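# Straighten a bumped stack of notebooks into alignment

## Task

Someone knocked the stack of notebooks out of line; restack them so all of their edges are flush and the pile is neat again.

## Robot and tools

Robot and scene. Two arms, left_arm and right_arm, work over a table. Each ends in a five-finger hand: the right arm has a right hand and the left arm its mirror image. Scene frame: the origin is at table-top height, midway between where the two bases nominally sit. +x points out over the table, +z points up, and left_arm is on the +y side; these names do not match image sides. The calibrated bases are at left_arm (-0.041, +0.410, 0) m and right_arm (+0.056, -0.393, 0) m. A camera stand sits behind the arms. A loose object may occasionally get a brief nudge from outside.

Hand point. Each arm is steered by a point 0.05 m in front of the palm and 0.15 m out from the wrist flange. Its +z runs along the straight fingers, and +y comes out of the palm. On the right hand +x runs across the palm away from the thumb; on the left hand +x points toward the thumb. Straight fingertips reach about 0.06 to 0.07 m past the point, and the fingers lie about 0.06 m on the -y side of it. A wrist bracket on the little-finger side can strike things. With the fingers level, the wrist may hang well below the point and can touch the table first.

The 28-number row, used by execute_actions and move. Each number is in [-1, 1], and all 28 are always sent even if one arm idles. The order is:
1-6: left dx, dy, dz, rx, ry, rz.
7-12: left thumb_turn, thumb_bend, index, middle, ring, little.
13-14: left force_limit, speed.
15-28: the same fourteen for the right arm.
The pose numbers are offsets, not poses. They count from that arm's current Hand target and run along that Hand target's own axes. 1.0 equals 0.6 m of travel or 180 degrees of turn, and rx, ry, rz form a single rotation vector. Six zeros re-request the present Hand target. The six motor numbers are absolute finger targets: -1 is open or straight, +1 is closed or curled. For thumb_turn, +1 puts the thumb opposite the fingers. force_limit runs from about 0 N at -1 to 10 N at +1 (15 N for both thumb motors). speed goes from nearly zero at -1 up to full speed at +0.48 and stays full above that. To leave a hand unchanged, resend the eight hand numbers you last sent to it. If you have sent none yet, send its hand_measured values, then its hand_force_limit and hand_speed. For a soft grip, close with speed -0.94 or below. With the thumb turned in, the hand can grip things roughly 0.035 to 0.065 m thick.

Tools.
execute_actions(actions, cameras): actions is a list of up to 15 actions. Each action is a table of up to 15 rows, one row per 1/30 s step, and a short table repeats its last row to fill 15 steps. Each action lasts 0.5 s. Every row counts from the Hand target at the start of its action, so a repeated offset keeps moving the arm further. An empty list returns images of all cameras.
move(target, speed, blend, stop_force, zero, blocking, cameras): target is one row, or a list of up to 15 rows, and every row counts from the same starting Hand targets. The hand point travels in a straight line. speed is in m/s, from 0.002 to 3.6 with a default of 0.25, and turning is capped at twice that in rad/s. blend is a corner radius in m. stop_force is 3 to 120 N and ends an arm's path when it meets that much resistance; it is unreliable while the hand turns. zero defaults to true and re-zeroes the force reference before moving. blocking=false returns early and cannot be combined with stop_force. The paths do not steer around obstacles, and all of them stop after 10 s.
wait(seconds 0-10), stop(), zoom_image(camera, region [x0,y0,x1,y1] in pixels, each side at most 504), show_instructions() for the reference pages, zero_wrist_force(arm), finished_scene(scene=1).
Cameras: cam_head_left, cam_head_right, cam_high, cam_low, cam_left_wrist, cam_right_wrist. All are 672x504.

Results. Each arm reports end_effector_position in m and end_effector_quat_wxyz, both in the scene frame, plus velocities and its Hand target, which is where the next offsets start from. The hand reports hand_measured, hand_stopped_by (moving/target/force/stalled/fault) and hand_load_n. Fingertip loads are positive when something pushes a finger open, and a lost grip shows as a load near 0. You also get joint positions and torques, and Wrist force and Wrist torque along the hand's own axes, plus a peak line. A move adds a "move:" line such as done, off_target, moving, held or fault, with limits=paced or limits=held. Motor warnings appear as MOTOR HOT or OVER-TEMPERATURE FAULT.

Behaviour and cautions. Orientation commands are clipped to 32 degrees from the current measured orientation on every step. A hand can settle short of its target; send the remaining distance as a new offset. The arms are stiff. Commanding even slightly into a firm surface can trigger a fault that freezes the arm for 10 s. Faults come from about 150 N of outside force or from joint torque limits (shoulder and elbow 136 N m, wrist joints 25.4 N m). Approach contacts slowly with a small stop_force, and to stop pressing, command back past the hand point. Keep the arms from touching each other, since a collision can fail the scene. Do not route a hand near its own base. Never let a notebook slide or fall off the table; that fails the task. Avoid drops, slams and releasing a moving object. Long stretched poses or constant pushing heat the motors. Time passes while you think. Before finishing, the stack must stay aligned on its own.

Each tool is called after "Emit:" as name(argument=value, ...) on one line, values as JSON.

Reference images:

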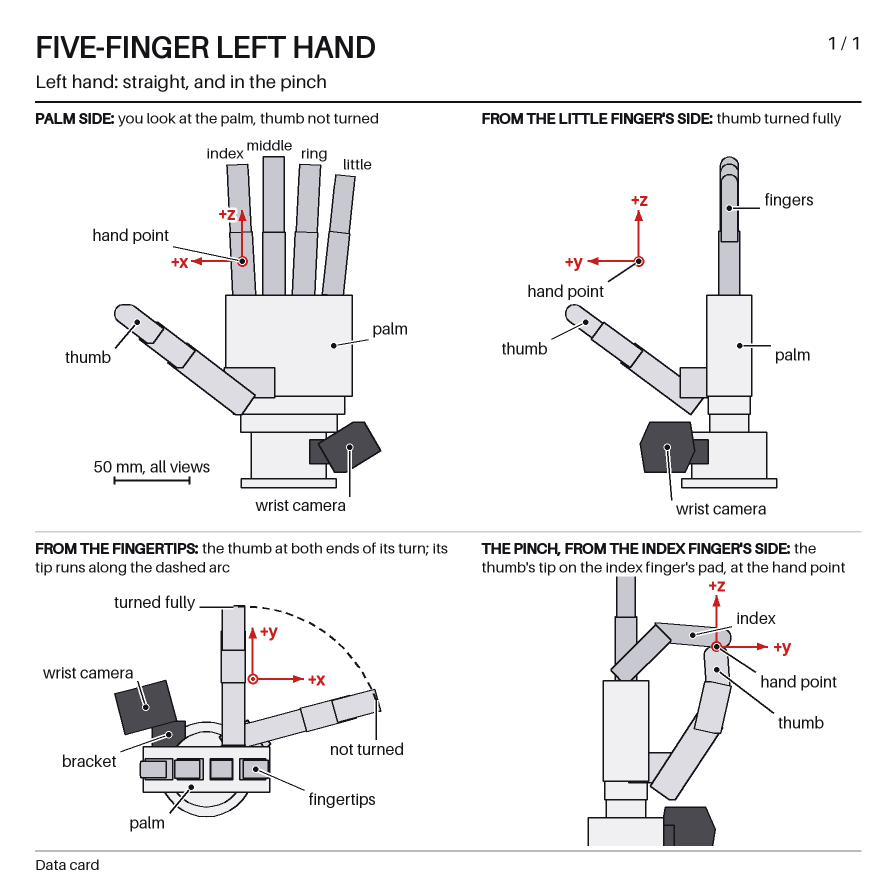

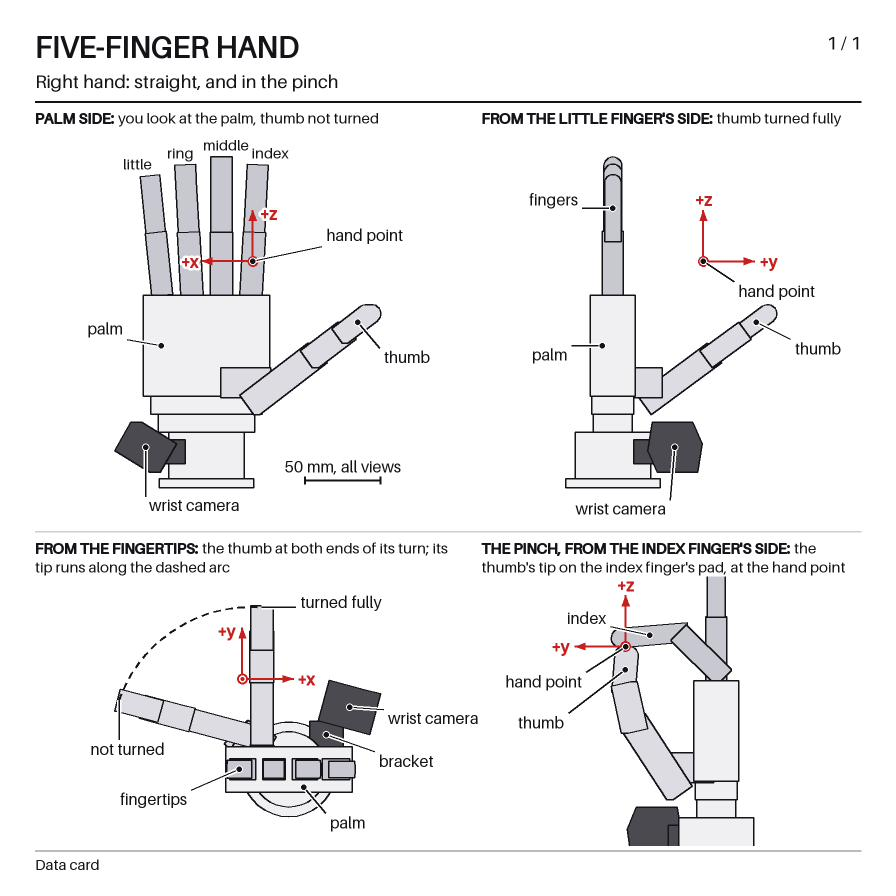

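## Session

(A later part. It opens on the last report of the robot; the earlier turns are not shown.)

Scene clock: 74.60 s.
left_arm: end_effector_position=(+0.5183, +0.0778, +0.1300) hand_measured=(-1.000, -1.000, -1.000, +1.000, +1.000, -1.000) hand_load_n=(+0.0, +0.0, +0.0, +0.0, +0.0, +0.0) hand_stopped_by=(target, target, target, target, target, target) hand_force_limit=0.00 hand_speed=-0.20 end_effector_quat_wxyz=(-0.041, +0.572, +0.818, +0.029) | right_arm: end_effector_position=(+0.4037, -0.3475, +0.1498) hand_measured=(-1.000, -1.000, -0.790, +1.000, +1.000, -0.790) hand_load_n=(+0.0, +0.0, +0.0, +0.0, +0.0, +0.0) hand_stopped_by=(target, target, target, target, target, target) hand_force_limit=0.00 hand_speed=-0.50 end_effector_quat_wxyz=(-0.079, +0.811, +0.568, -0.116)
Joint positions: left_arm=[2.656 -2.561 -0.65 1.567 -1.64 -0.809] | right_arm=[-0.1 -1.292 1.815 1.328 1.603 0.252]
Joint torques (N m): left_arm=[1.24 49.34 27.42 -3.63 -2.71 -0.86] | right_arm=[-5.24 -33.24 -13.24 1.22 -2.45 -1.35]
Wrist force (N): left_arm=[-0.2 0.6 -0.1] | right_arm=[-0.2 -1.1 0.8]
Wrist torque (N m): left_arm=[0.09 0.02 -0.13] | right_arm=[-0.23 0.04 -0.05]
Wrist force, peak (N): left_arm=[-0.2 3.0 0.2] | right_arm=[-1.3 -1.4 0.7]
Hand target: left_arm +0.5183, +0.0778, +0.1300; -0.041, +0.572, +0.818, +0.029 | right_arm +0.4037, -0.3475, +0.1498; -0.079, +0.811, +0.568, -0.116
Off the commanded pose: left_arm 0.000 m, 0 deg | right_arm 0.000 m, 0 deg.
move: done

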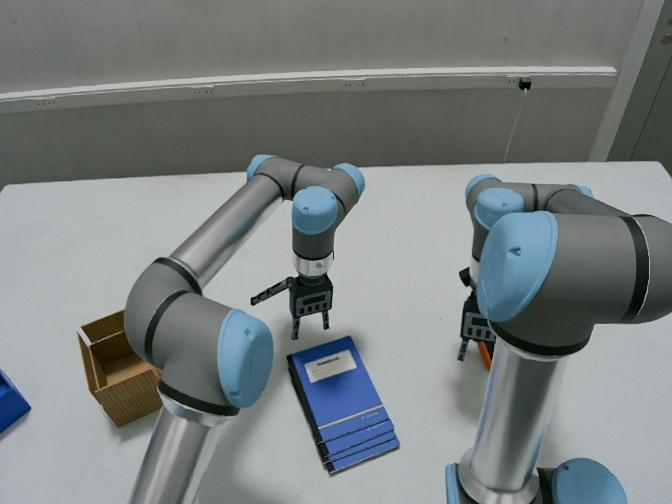

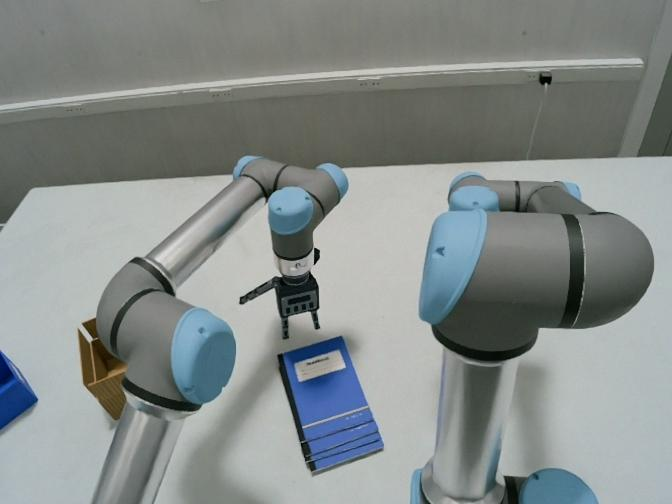

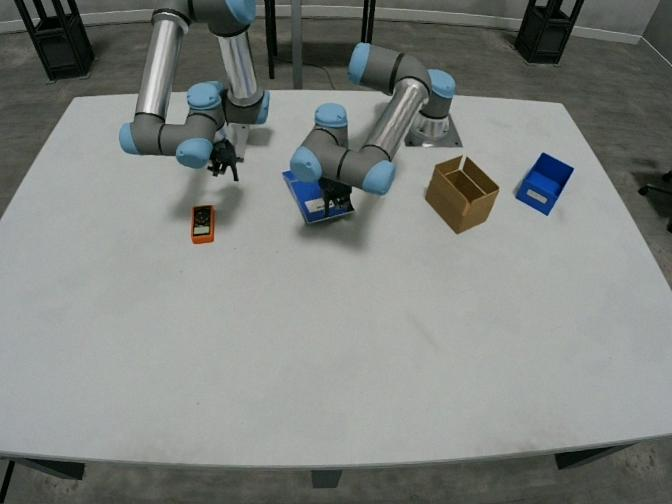

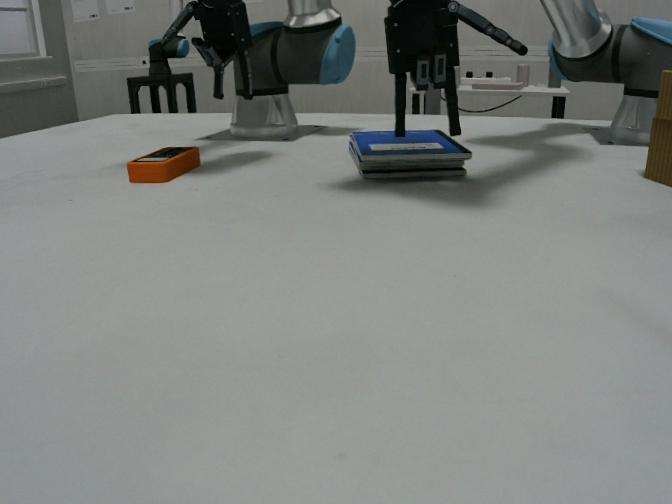

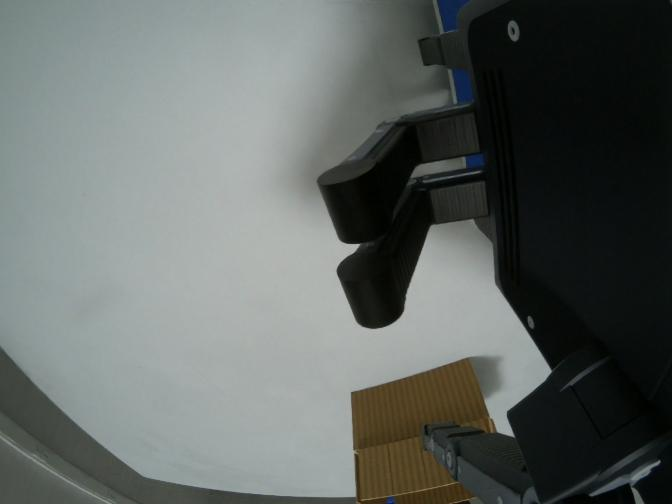

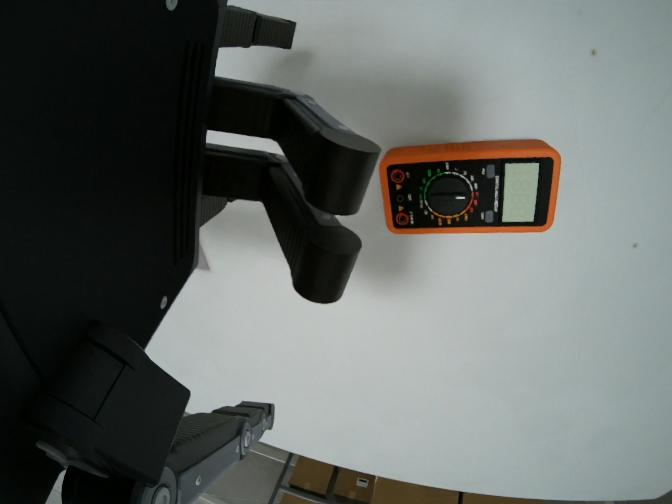

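Emit:
move(target=[[-0.025,0.05,-0.0025,0,0,0,-1,-1,-1,1,1,-1,0,-0.2,0,0,0,0,0,0,-1,-1,-0.79,1,1,-0.79,0,-0.5],[-0.0353,0.05,0.1003,0,0,0,-1,-1,-1,1,1,-1,0,-0.2,0,0,0,0,0,0,-1,-1,-0.79,1,1,-0.79,0,-0.5]], speed=0.08, stop_force=5, cameras=["cam_head_left","cam_high","cam_low"])

Emit:
zoom_image(camera="cam_head_left", region=[270, 270, 390, 400])

Emit:
zoom_image(camera="cam_low", region=[330, 80, 500, 200])

Scene clock: 77.43 s.
left_arm: end_effector_position=(+0.5516, +0.0740, +0.0680) hand_measured=(-1.000, -1.000, -1.000, +1.000, +1.000, -1.000) hand_load_n=(+0.0, +0.0, +0.0, +0.0, +0.0, +0.0) hand_stopped_by=(target, target, target, target, target, target) hand_force_limit=0.00 hand_speed=-0.20 end_effector_quat_wxyz=(-0.041, +0.572, +0.818, +0.029) | right_arm: end_effector_position=(+0.4037, -0.3475, +0.1498) hand_measured=(-1.000, -1.000, -0.790, +1.000, +1.000, -0.790) hand_load_n=(+0.0, +0.0, +0.0, +0.0, +0.5, +0.0) hand_stopped_by=(target, target, target, target, target, target) hand_force_limit=0.00 hand_speed=-0.50 end_effector_quat_wxyz=(-0.079, +0.811, +0.568, -0.116)
Joint positions: left_arm=[2.672 -2.707 -0.524 1.588 -1.642 -0.793] | right_arm=[-0.1 -1.292 1.815 1.328 1.603 0.252]
Joint torques (N m): left_arm=[-7.94 67.54 28.29 -1.07 1.97 0.22] | right_arm=[-6.92 -34.84 -9.64 0.81 -2.5 -1.32]
Wrist force (N): left_arm=[-0.1 0.3 0.2] | right_arm=[-0.3 -1.1 0.8]
Wrist torque (N m): left_arm=[0.05 0.02 0.00] | right_arm=[-0.22 0.06 -0.07]
Wrist force, peak (N): left_arm=[-0.2 1.2 -0.6] | right_arm=[-0.3 -1.4 1.0]
Hand target: left_arm +0.5516, +0.0740, +0.0680; -0.041, +0.572, +0.818, +0.029 | right_arm +0.4037, -0.3475, +0.1498; -0.079, +0.811, +0.568, -0.116
Off the commanded pose: left_arm 0.000 m, 0 deg | right_arm 0.000 m, 0 deg.
move: done
Images, in order (width x height): cam_head_left 672x504, cam_high 672x504, cam_low 672x504.

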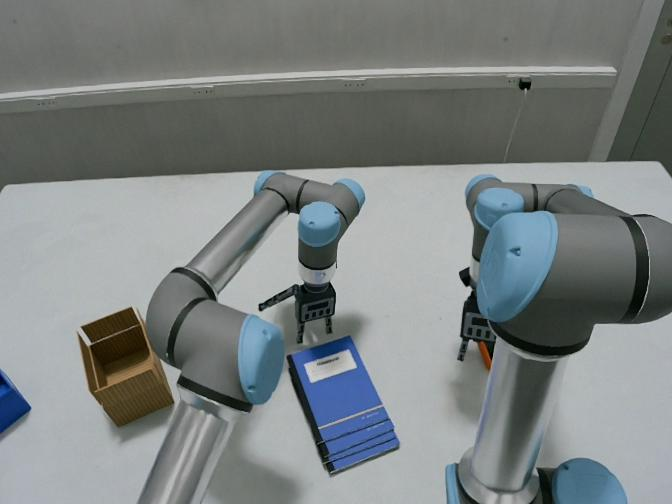

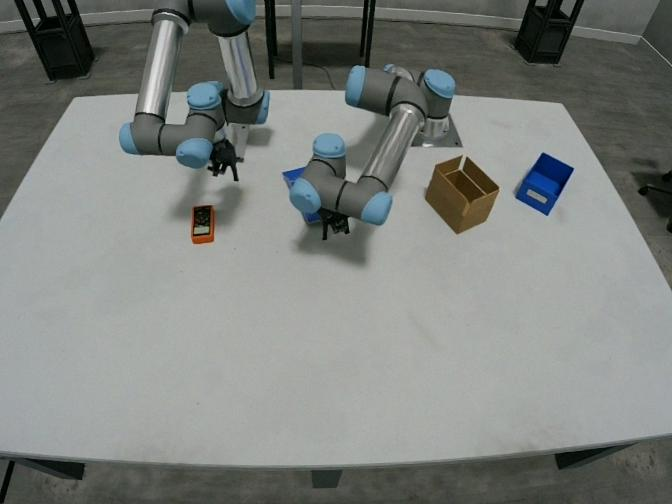

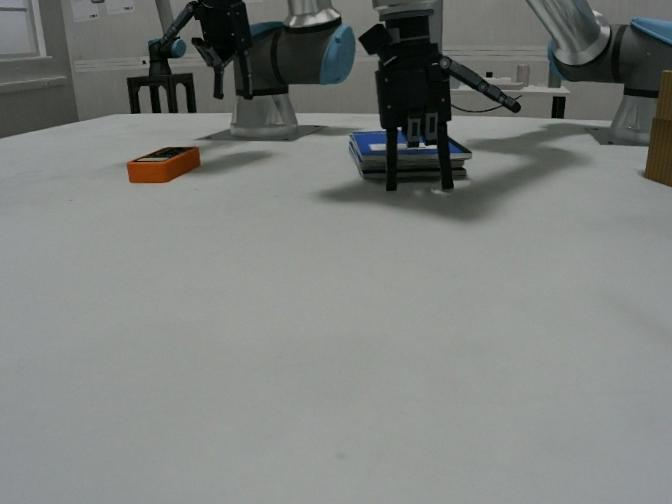

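Scaled by 3.877 from the camera's 672x504 image, which has a finer 960x720 frame.

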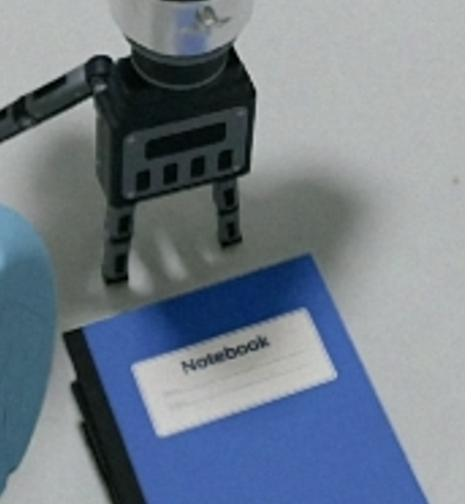

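Scaled by 2.965 from the camera's 672x504 image, which has a finer 960x720 frame.

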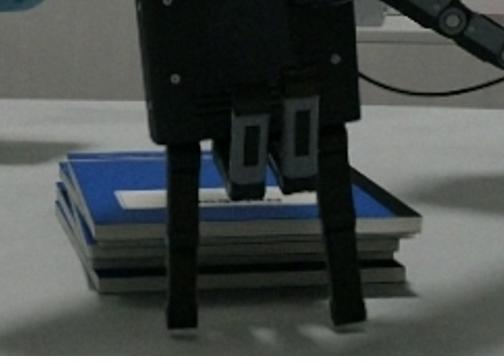

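Emit:
move(target=[0,-0.1583,0,0,0,0,-1,-1,-1,1,1,-1,0,-0.2,0,0,0,0,0,0,-1,-1,-0.79,1,1,-0.79,0,-0.5], speed=0.04, stop_force=12, cameras=["all"])

Emit:
zoom_image(camera="cam_head_left", region=[270, 330, 430, 490])

Emit:
zoom_image(camera="cam_low", region=[330, 80, 500, 200])

Scene clock: 81.00 s.
left_arm: end_effector_position=(+0.4624, +0.0414, +0.0680) hand_measured=(-1.000, -1.000, -1.000, +1.000, +1.000, -1.000) hand_load_n=(-0.5, +0.0, +0.0, +0.0, +0.0, +0.0) hand_stopped_by=(target, target, target, target, target, target) hand_force_limit=0.00 hand_speed=-0.20 end_effector_quat_wxyz=(-0.041, +0.572, +0.818, +0.029) | right_arm: end_effector_position=(+0.4037, -0.3475, +0.1498) hand_measured=(-1.000, -1.000, -0.790, +1.000, +1.000, -0.790) hand_load_n=(+0.0, +0.0, +0.0, +0.0, +0.0, +0.0) hand_stopped_by=(target, target, target, target, target, target) hand_force_limit=0.00 hand_speed=-0.50 end_effector_quat_wxyz=(-0.079, +0.811, +0.568, -0.116)
Joint positions: left_arm=[2.563 -2.531 -0.869 1.75 -1.633 -0.902] | right_arm=[-0.1 -1.292 1.815 1.328 1.603 0.252]
Joint torques (N m): left_arm=[12.16 47.91 27.54 -3.65 -1.72 1.13] | right_arm=[-6.28 -34.77 -9.99 0.92 -2.44 -1.43]
Wrist force (N): left_arm=[-0.2 0.3 0.5] | right_arm=[0.1 -1.3 0.9]
Wrist torque (N m): left_arm=[0.03 0.02 0.00] | right_arm=[-0.27 -0.01 -0.06]
Wrist force, peak (N): left_arm=[-0.2 3.6 0.1] | right_arm=[0.0 -1.5 1.0]
Hand target: left_arm +0.4624, +0.0414, +0.0680; -0.041, +0.572, +0.818, +0.029 | right_arm +0.4037, -0.3475, +0.1498; -0.079, +0.811, +0.568, -0.116
Off the commanded pose: left_arm 0.000 m, 0 deg | right_arm 0.000 m, 0 deg.
move: done

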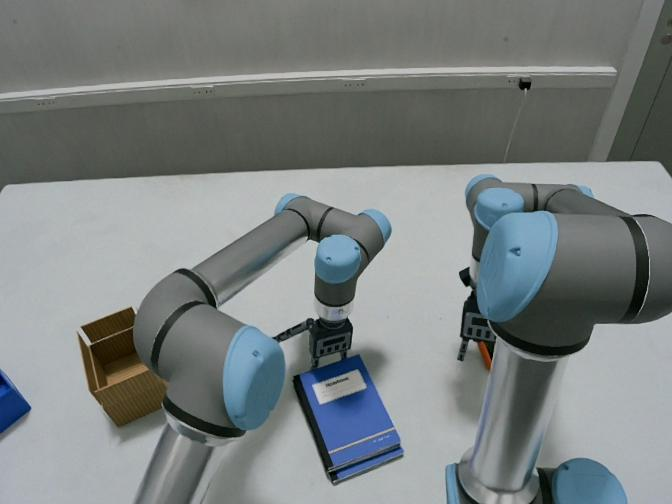

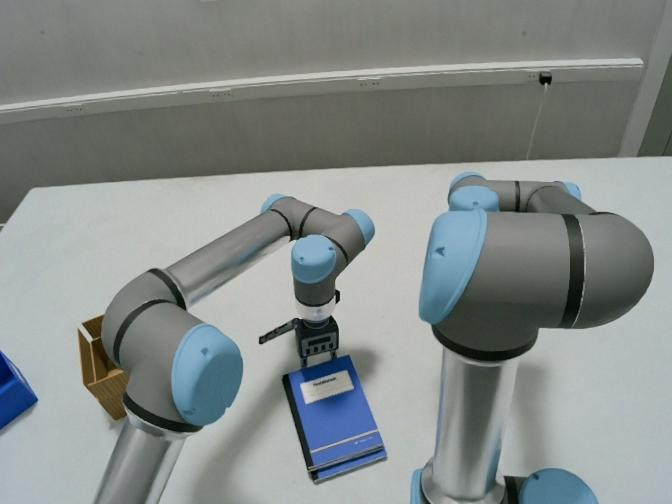

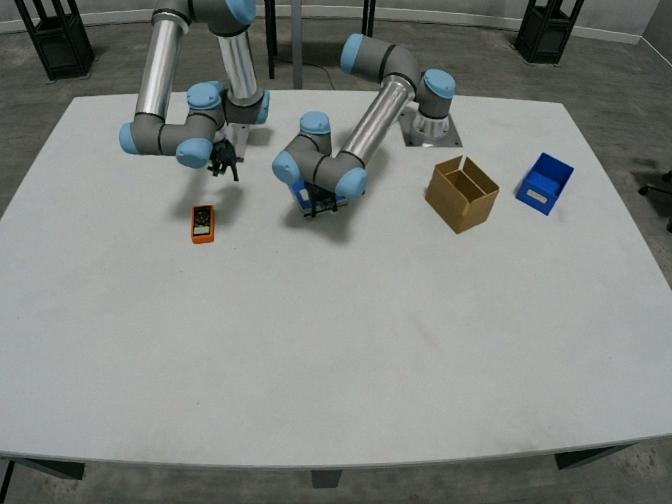

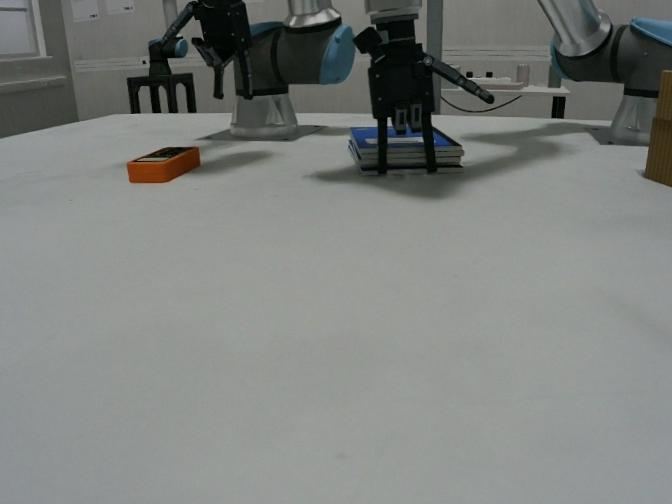

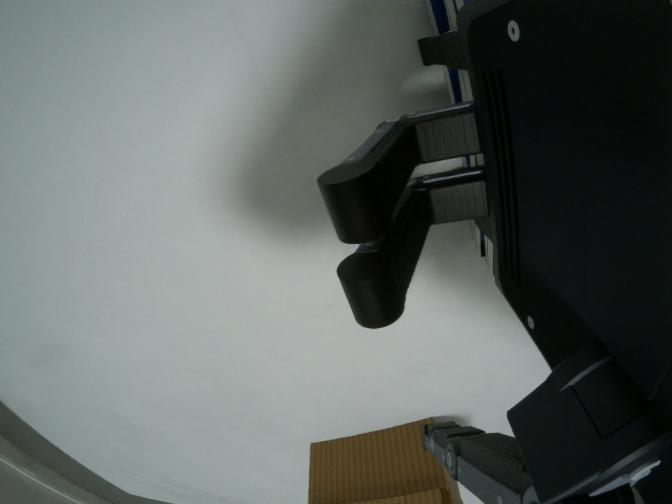

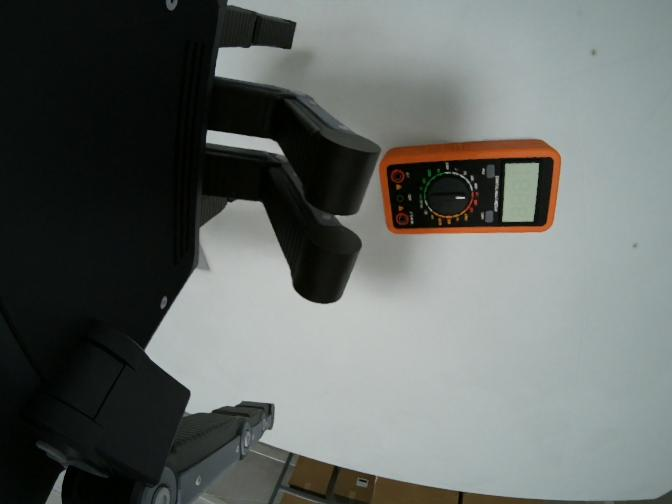

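Scaled by 3.150 from the camera's 672x504 image, which has a finer 960x720 frame.

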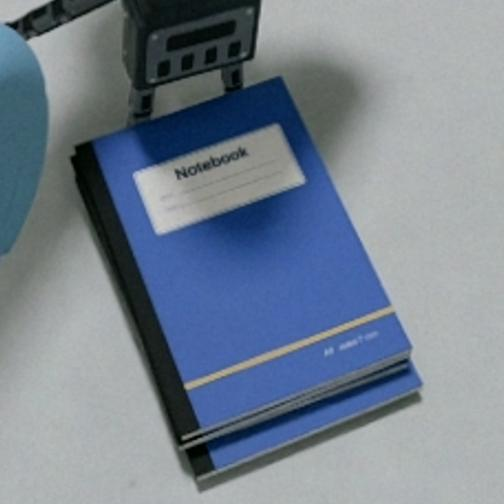

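Scaled by 2.965 from the camera's 672x504 image, which has a finer 960x720 frame.

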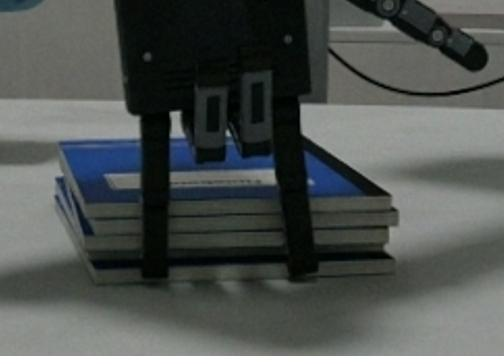

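Emit:
move(target=[0,-0.04,0,0,0,0,-1,-1,-1,1,1,-1,0,-0.2,0,0,0,0,0,0,-1,-1,-0.79,1,1,-0.79,0,-0.5], speed=0.03, stop_force=12, cameras=["all"])

Emit:
zoom_image(camera="cam_head_left", region=[270, 330, 430, 490])

Emit:
zoom_image(camera="cam_low", region=[330, 80, 500, 200])

Scene clock: 83.00 s.
left_arm: end_effector_position=(+0.4399, +0.0331, +0.0680) hand_measured=(-1.000, -1.000, -1.000, +1.000, +1.000, -1.000) hand_load_n=(+0.0, +0.0, +0.0, +0.0, +0.0, +0.0) hand_stopped_by=(target, target, target, target, target, target) hand_force_limit=0.00 hand_speed=-0.20 end_effector_quat_wxyz=(-0.041, +0.572, +0.818, +0.029) | right_arm: end_effector_position=(+0.4037, -0.3475, +0.1498) hand_measured=(-1.000, -1.000, -0.790, +1.000, +1.000, -0.790) hand_load_n=(+0.0, -0.5, +0.0, +0.0, +0.0, +0.0) hand_stopped_by=(target, target, target, target, target, target) hand_force_limit=0.00 hand_speed=-0.50 end_effector_quat_wxyz=(-0.079, +0.811, +0.568, -0.116)
Joint positions: left_arm=[2.533 -2.501 -0.927 1.777 -1.631 -0.932] | right_arm=[-0.1 -1.292 1.815 1.328 1.603 0.252]
Joint torques (N m): left_arm=[12.72 47.81 27.99 -3.46 -0.46 1.19] | right_arm=[-6.54 -34.89 -10.33 1.05 -2.43 -1.36]
Wrist force (N): left_arm=[0.2 0.2 0.3] | right_arm=[-0.1 -1.2 0.7]
Wrist torque (N m): left_arm=[0.03 -0.05 0.05] | right_arm=[-0.23 0.02 -0.06]
Wrist force, peak (N): left_arm=[-0.4 3.2 1.0] | right_arm=[-0.3 -1.2 1.2]
Hand target: left_arm +0.4399, +0.0332, +0.0680; -0.041, +0.572, +0.818, +0.029 | right_arm +0.4037, -0.3475, +0.1498; -0.079, +0.811, +0.568, -0.116
Off the commanded pose: left_arm 0.000 m, 0 deg | right_arm 0.000 m, 0 deg.
move: done

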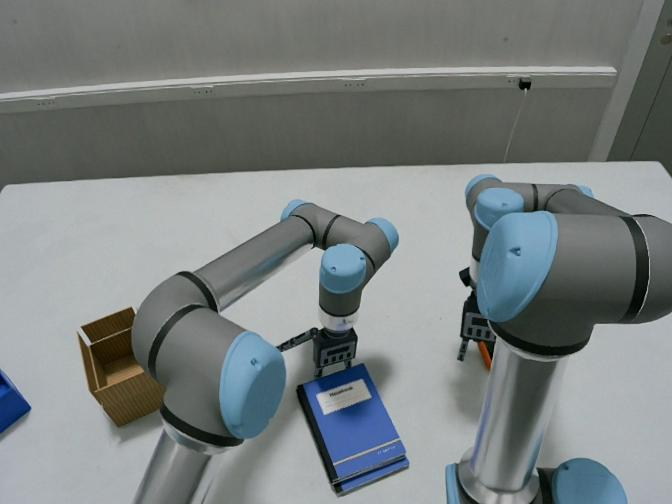

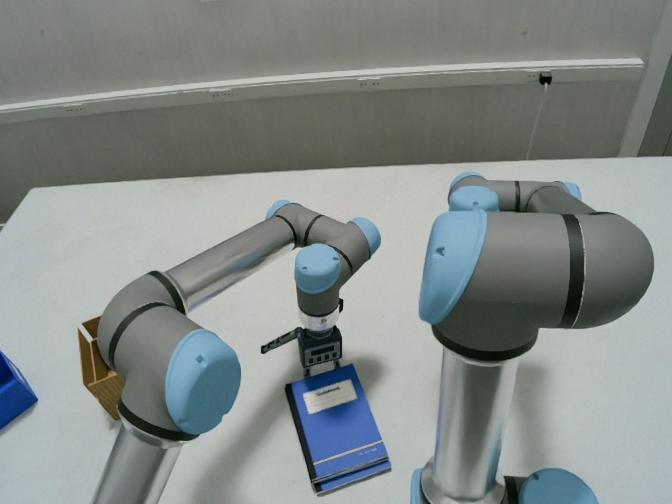

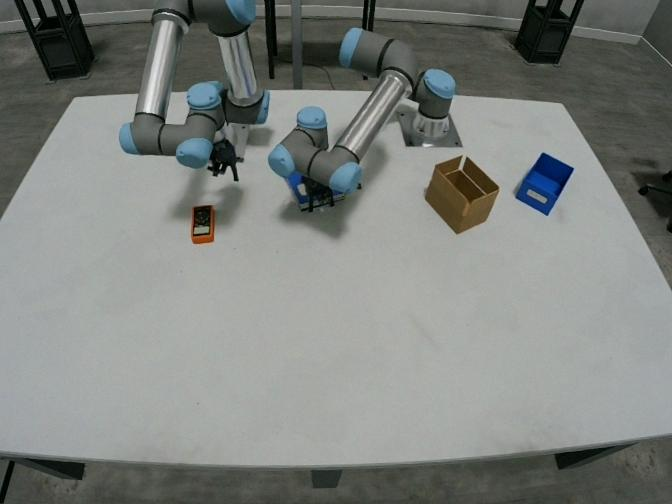

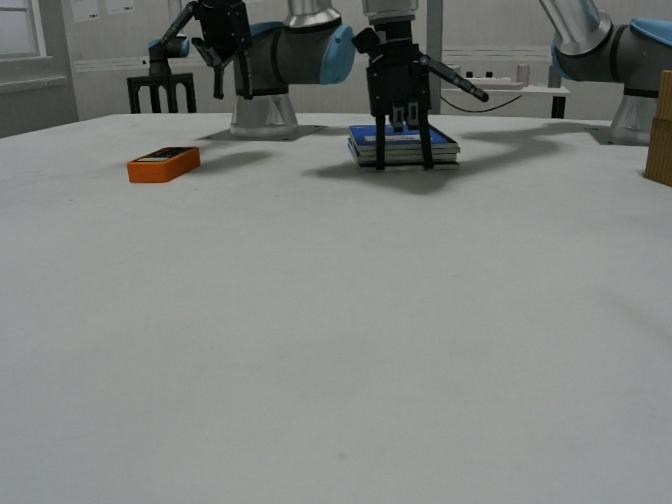

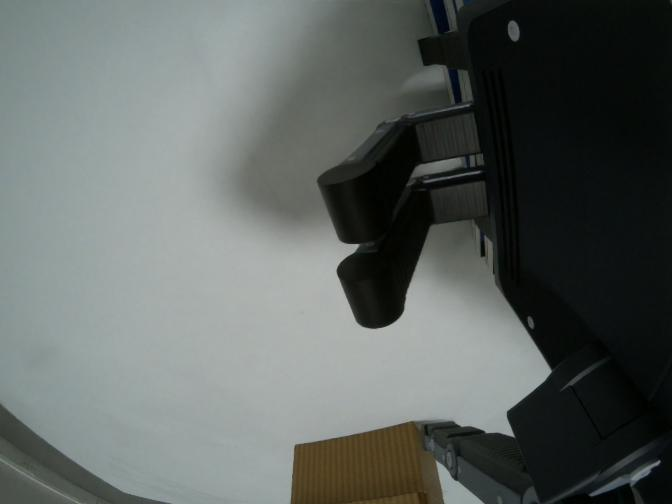

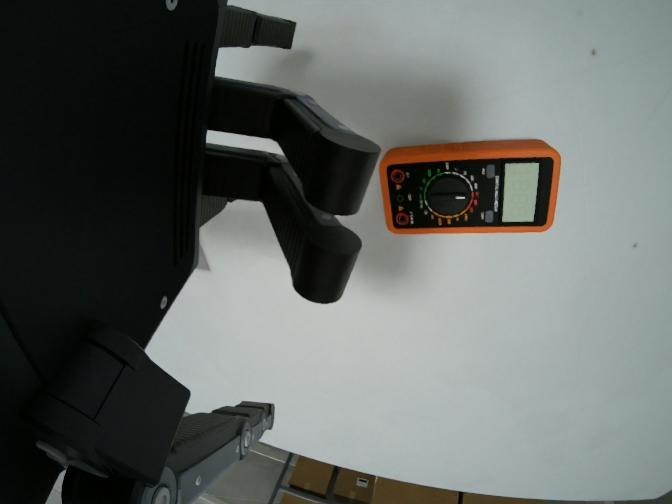

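Scaled by 3.150 from the camera's 672x504 image, which has a finer 960x720 frame.

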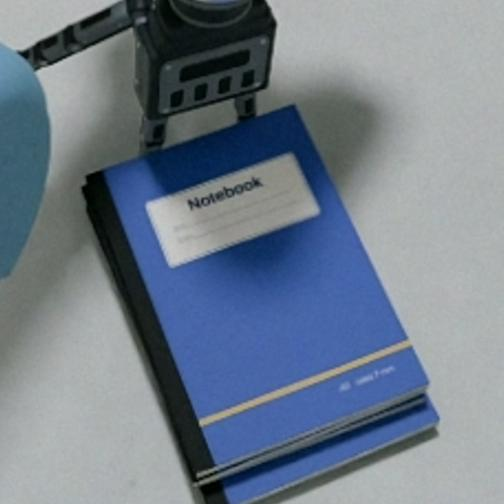

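Scaled by 2.965 from the camera's 672x504 image, which has a finer 960x720 frame.

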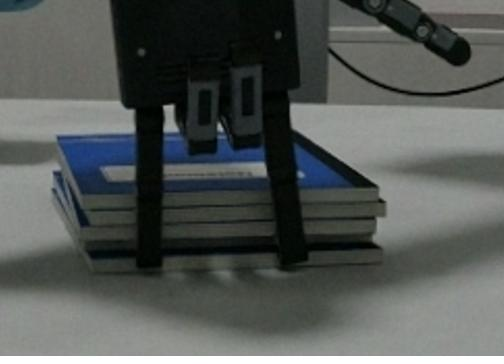

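Emit:
move(target=[[0,0.05,0,0,0,0,-1,-1,-1,1,1,-1,0,-0.2,0,0,0,0,0,0,-1,-1,-0.79,1,1,-0.79,0,-0.5],[0.0253,0.15,-0.25,0,0,0,-1,-1,-1,1,1,-1,0,-0.2,0,0,0,0,0,0,-1,-1,-0.79,1,1,-0.79,0,-0.5]], speed=0.25, blend=0.01, cameras=["all"])

Emit:
zoom_image(camera="cam_head_left", region=[290, 360, 420, 500])

Emit:
zoom_image(camera="cam_low", region=[335, 110, 475, 190])

Emit:
zoom_image(camera="cam_high", region=[270, 150, 370, 220])

Scene clock: 85.00 s.
left_arm: end_effector_position=(+0.5244, +0.0641, +0.2187) hand_measured=(-1.000, -1.000, -1.000, +1.000, +1.000, -1.000) hand_load_n=(+0.0, +0.0, +0.0, +0.0, +0.0, +0.0) hand_stopped_by=(target, target, target, target, target, target) hand_force_limit=0.00 hand_speed=-0.20 end_effector_quat_wxyz=(-0.041, +0.572, +0.818, +0.029) | right_arm: end_effector_position=(+0.4037, -0.3475, +0.1498) hand_measured=(-1.000, -1.000, -0.790, +1.000, +1.000, -0.790) hand_load_n=(-0.5, +0.0, +0.0, +0.0, +0.0, +0.0) hand_stopped_by=(target, target, target, target, target, target) hand_force_limit=0.00 hand_speed=-0.50 end_effector_quat_wxyz=(-0.079, +0.811, +0.568, -0.116)
Joint positions: left_arm=[2.641 -2.706 -0.136 1.198 -1.639 -0.824] | right_arm=[-0.1 -1.292 1.815 1.328 1.603 0.252]
Joint torques (N m): left_arm=[-14.06 65.21 6.07 -1.59 -2.61 0.47] | right_arm=[-6.55 -34.12 -10.05 0.92 -2.41 -1.45]
Wrist force (N): left_arm=[0.0 0.8 0.0] | right_arm=[-0.2 -1.1 0.9]
Wrist torque (N m): left_arm=[0.15 -0.01 0.08] | right_arm=[-0.24 0.03 -0.06]
Wrist force, peak (N): left_arm=[-0.1 2.0 2.7] | right_arm=[0.0 -1.4 0.9]
Hand target: left_arm +0.5244, +0.0641, +0.2187; -0.041, +0.572, +0.818, +0.029 | right_arm +0.4037, -0.3475, +0.1498; -0.079, +0.811, +0.568, -0.116
Off the commanded pose: left_arm 0.000 m, 0 deg | right_arm 0.000 m, 0 deg.
move: done

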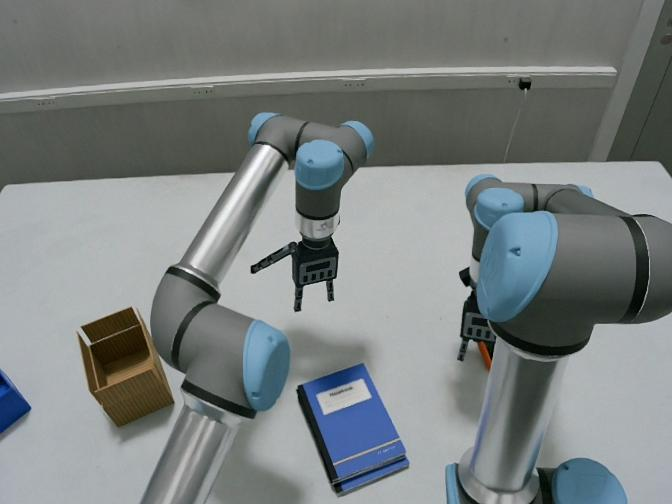

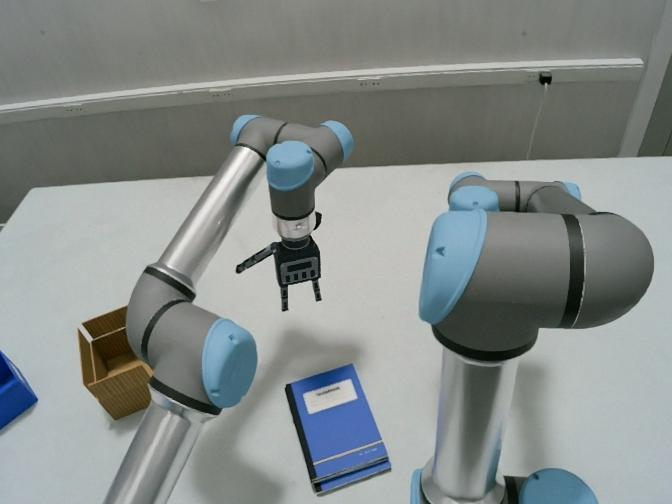

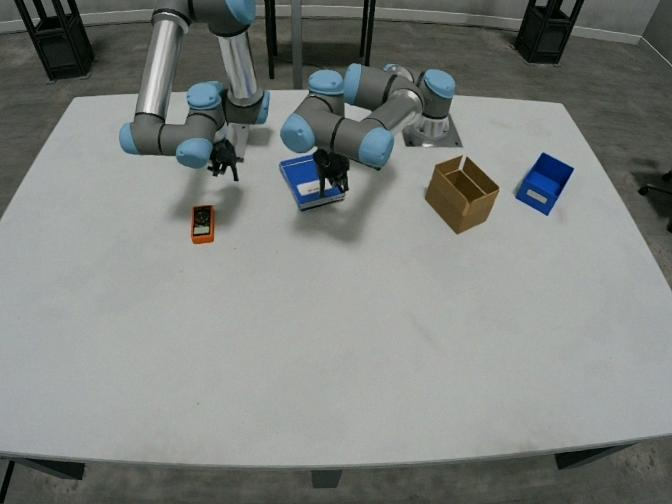

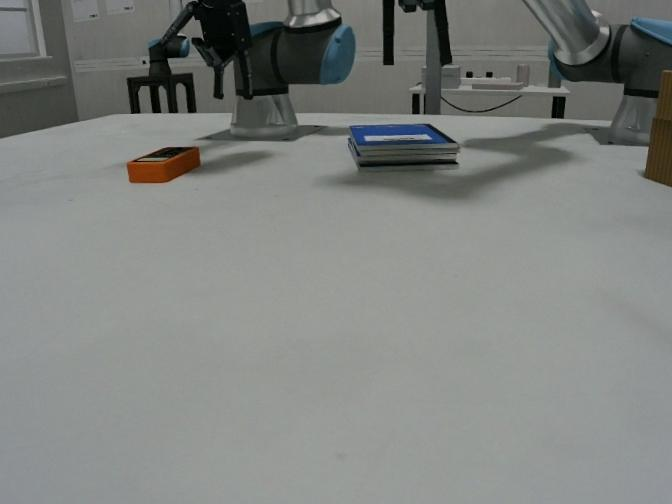

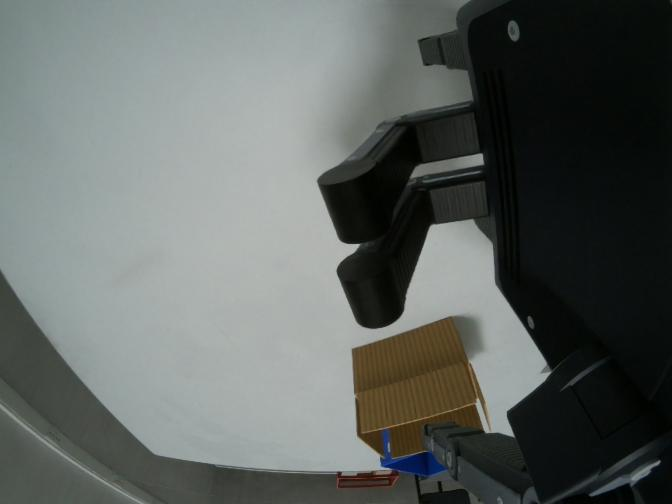

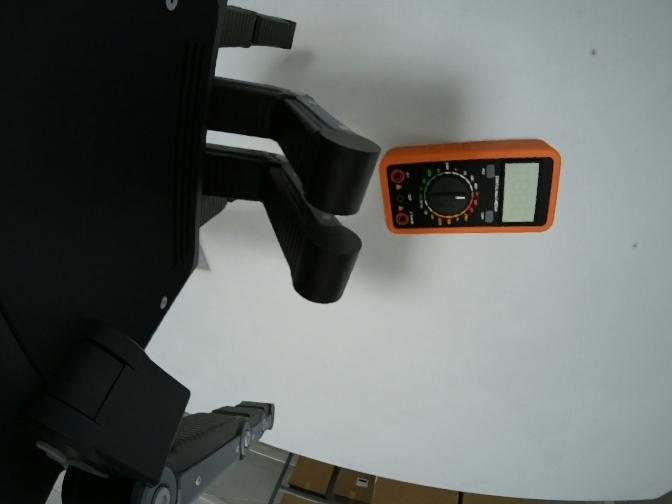

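Scaled by 3.600 from the camera's 672x504 image, which has a finer 960x720 frame.

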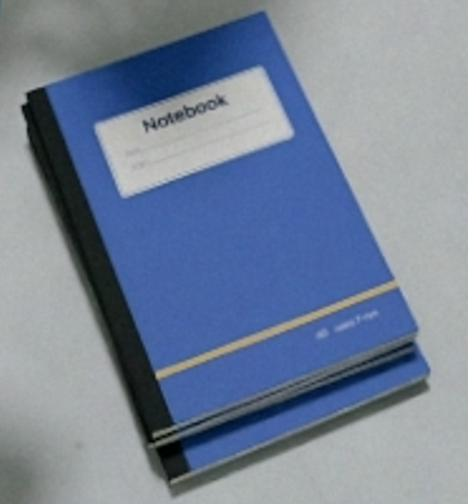

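Scaled by 3.600 from the camera's 672x504 image, which has a finer 960x720 frame.

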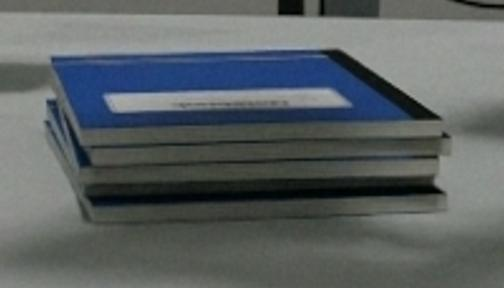

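Scaled by 5.040 from the camera's 672x504 image, which has a finer 960x720 frame.

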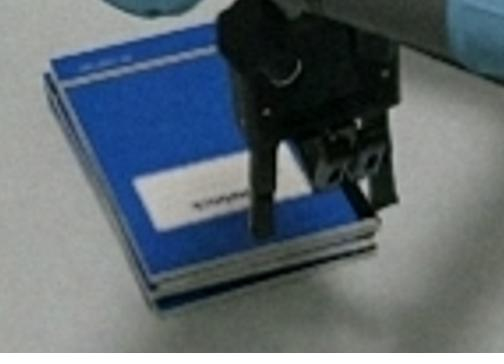

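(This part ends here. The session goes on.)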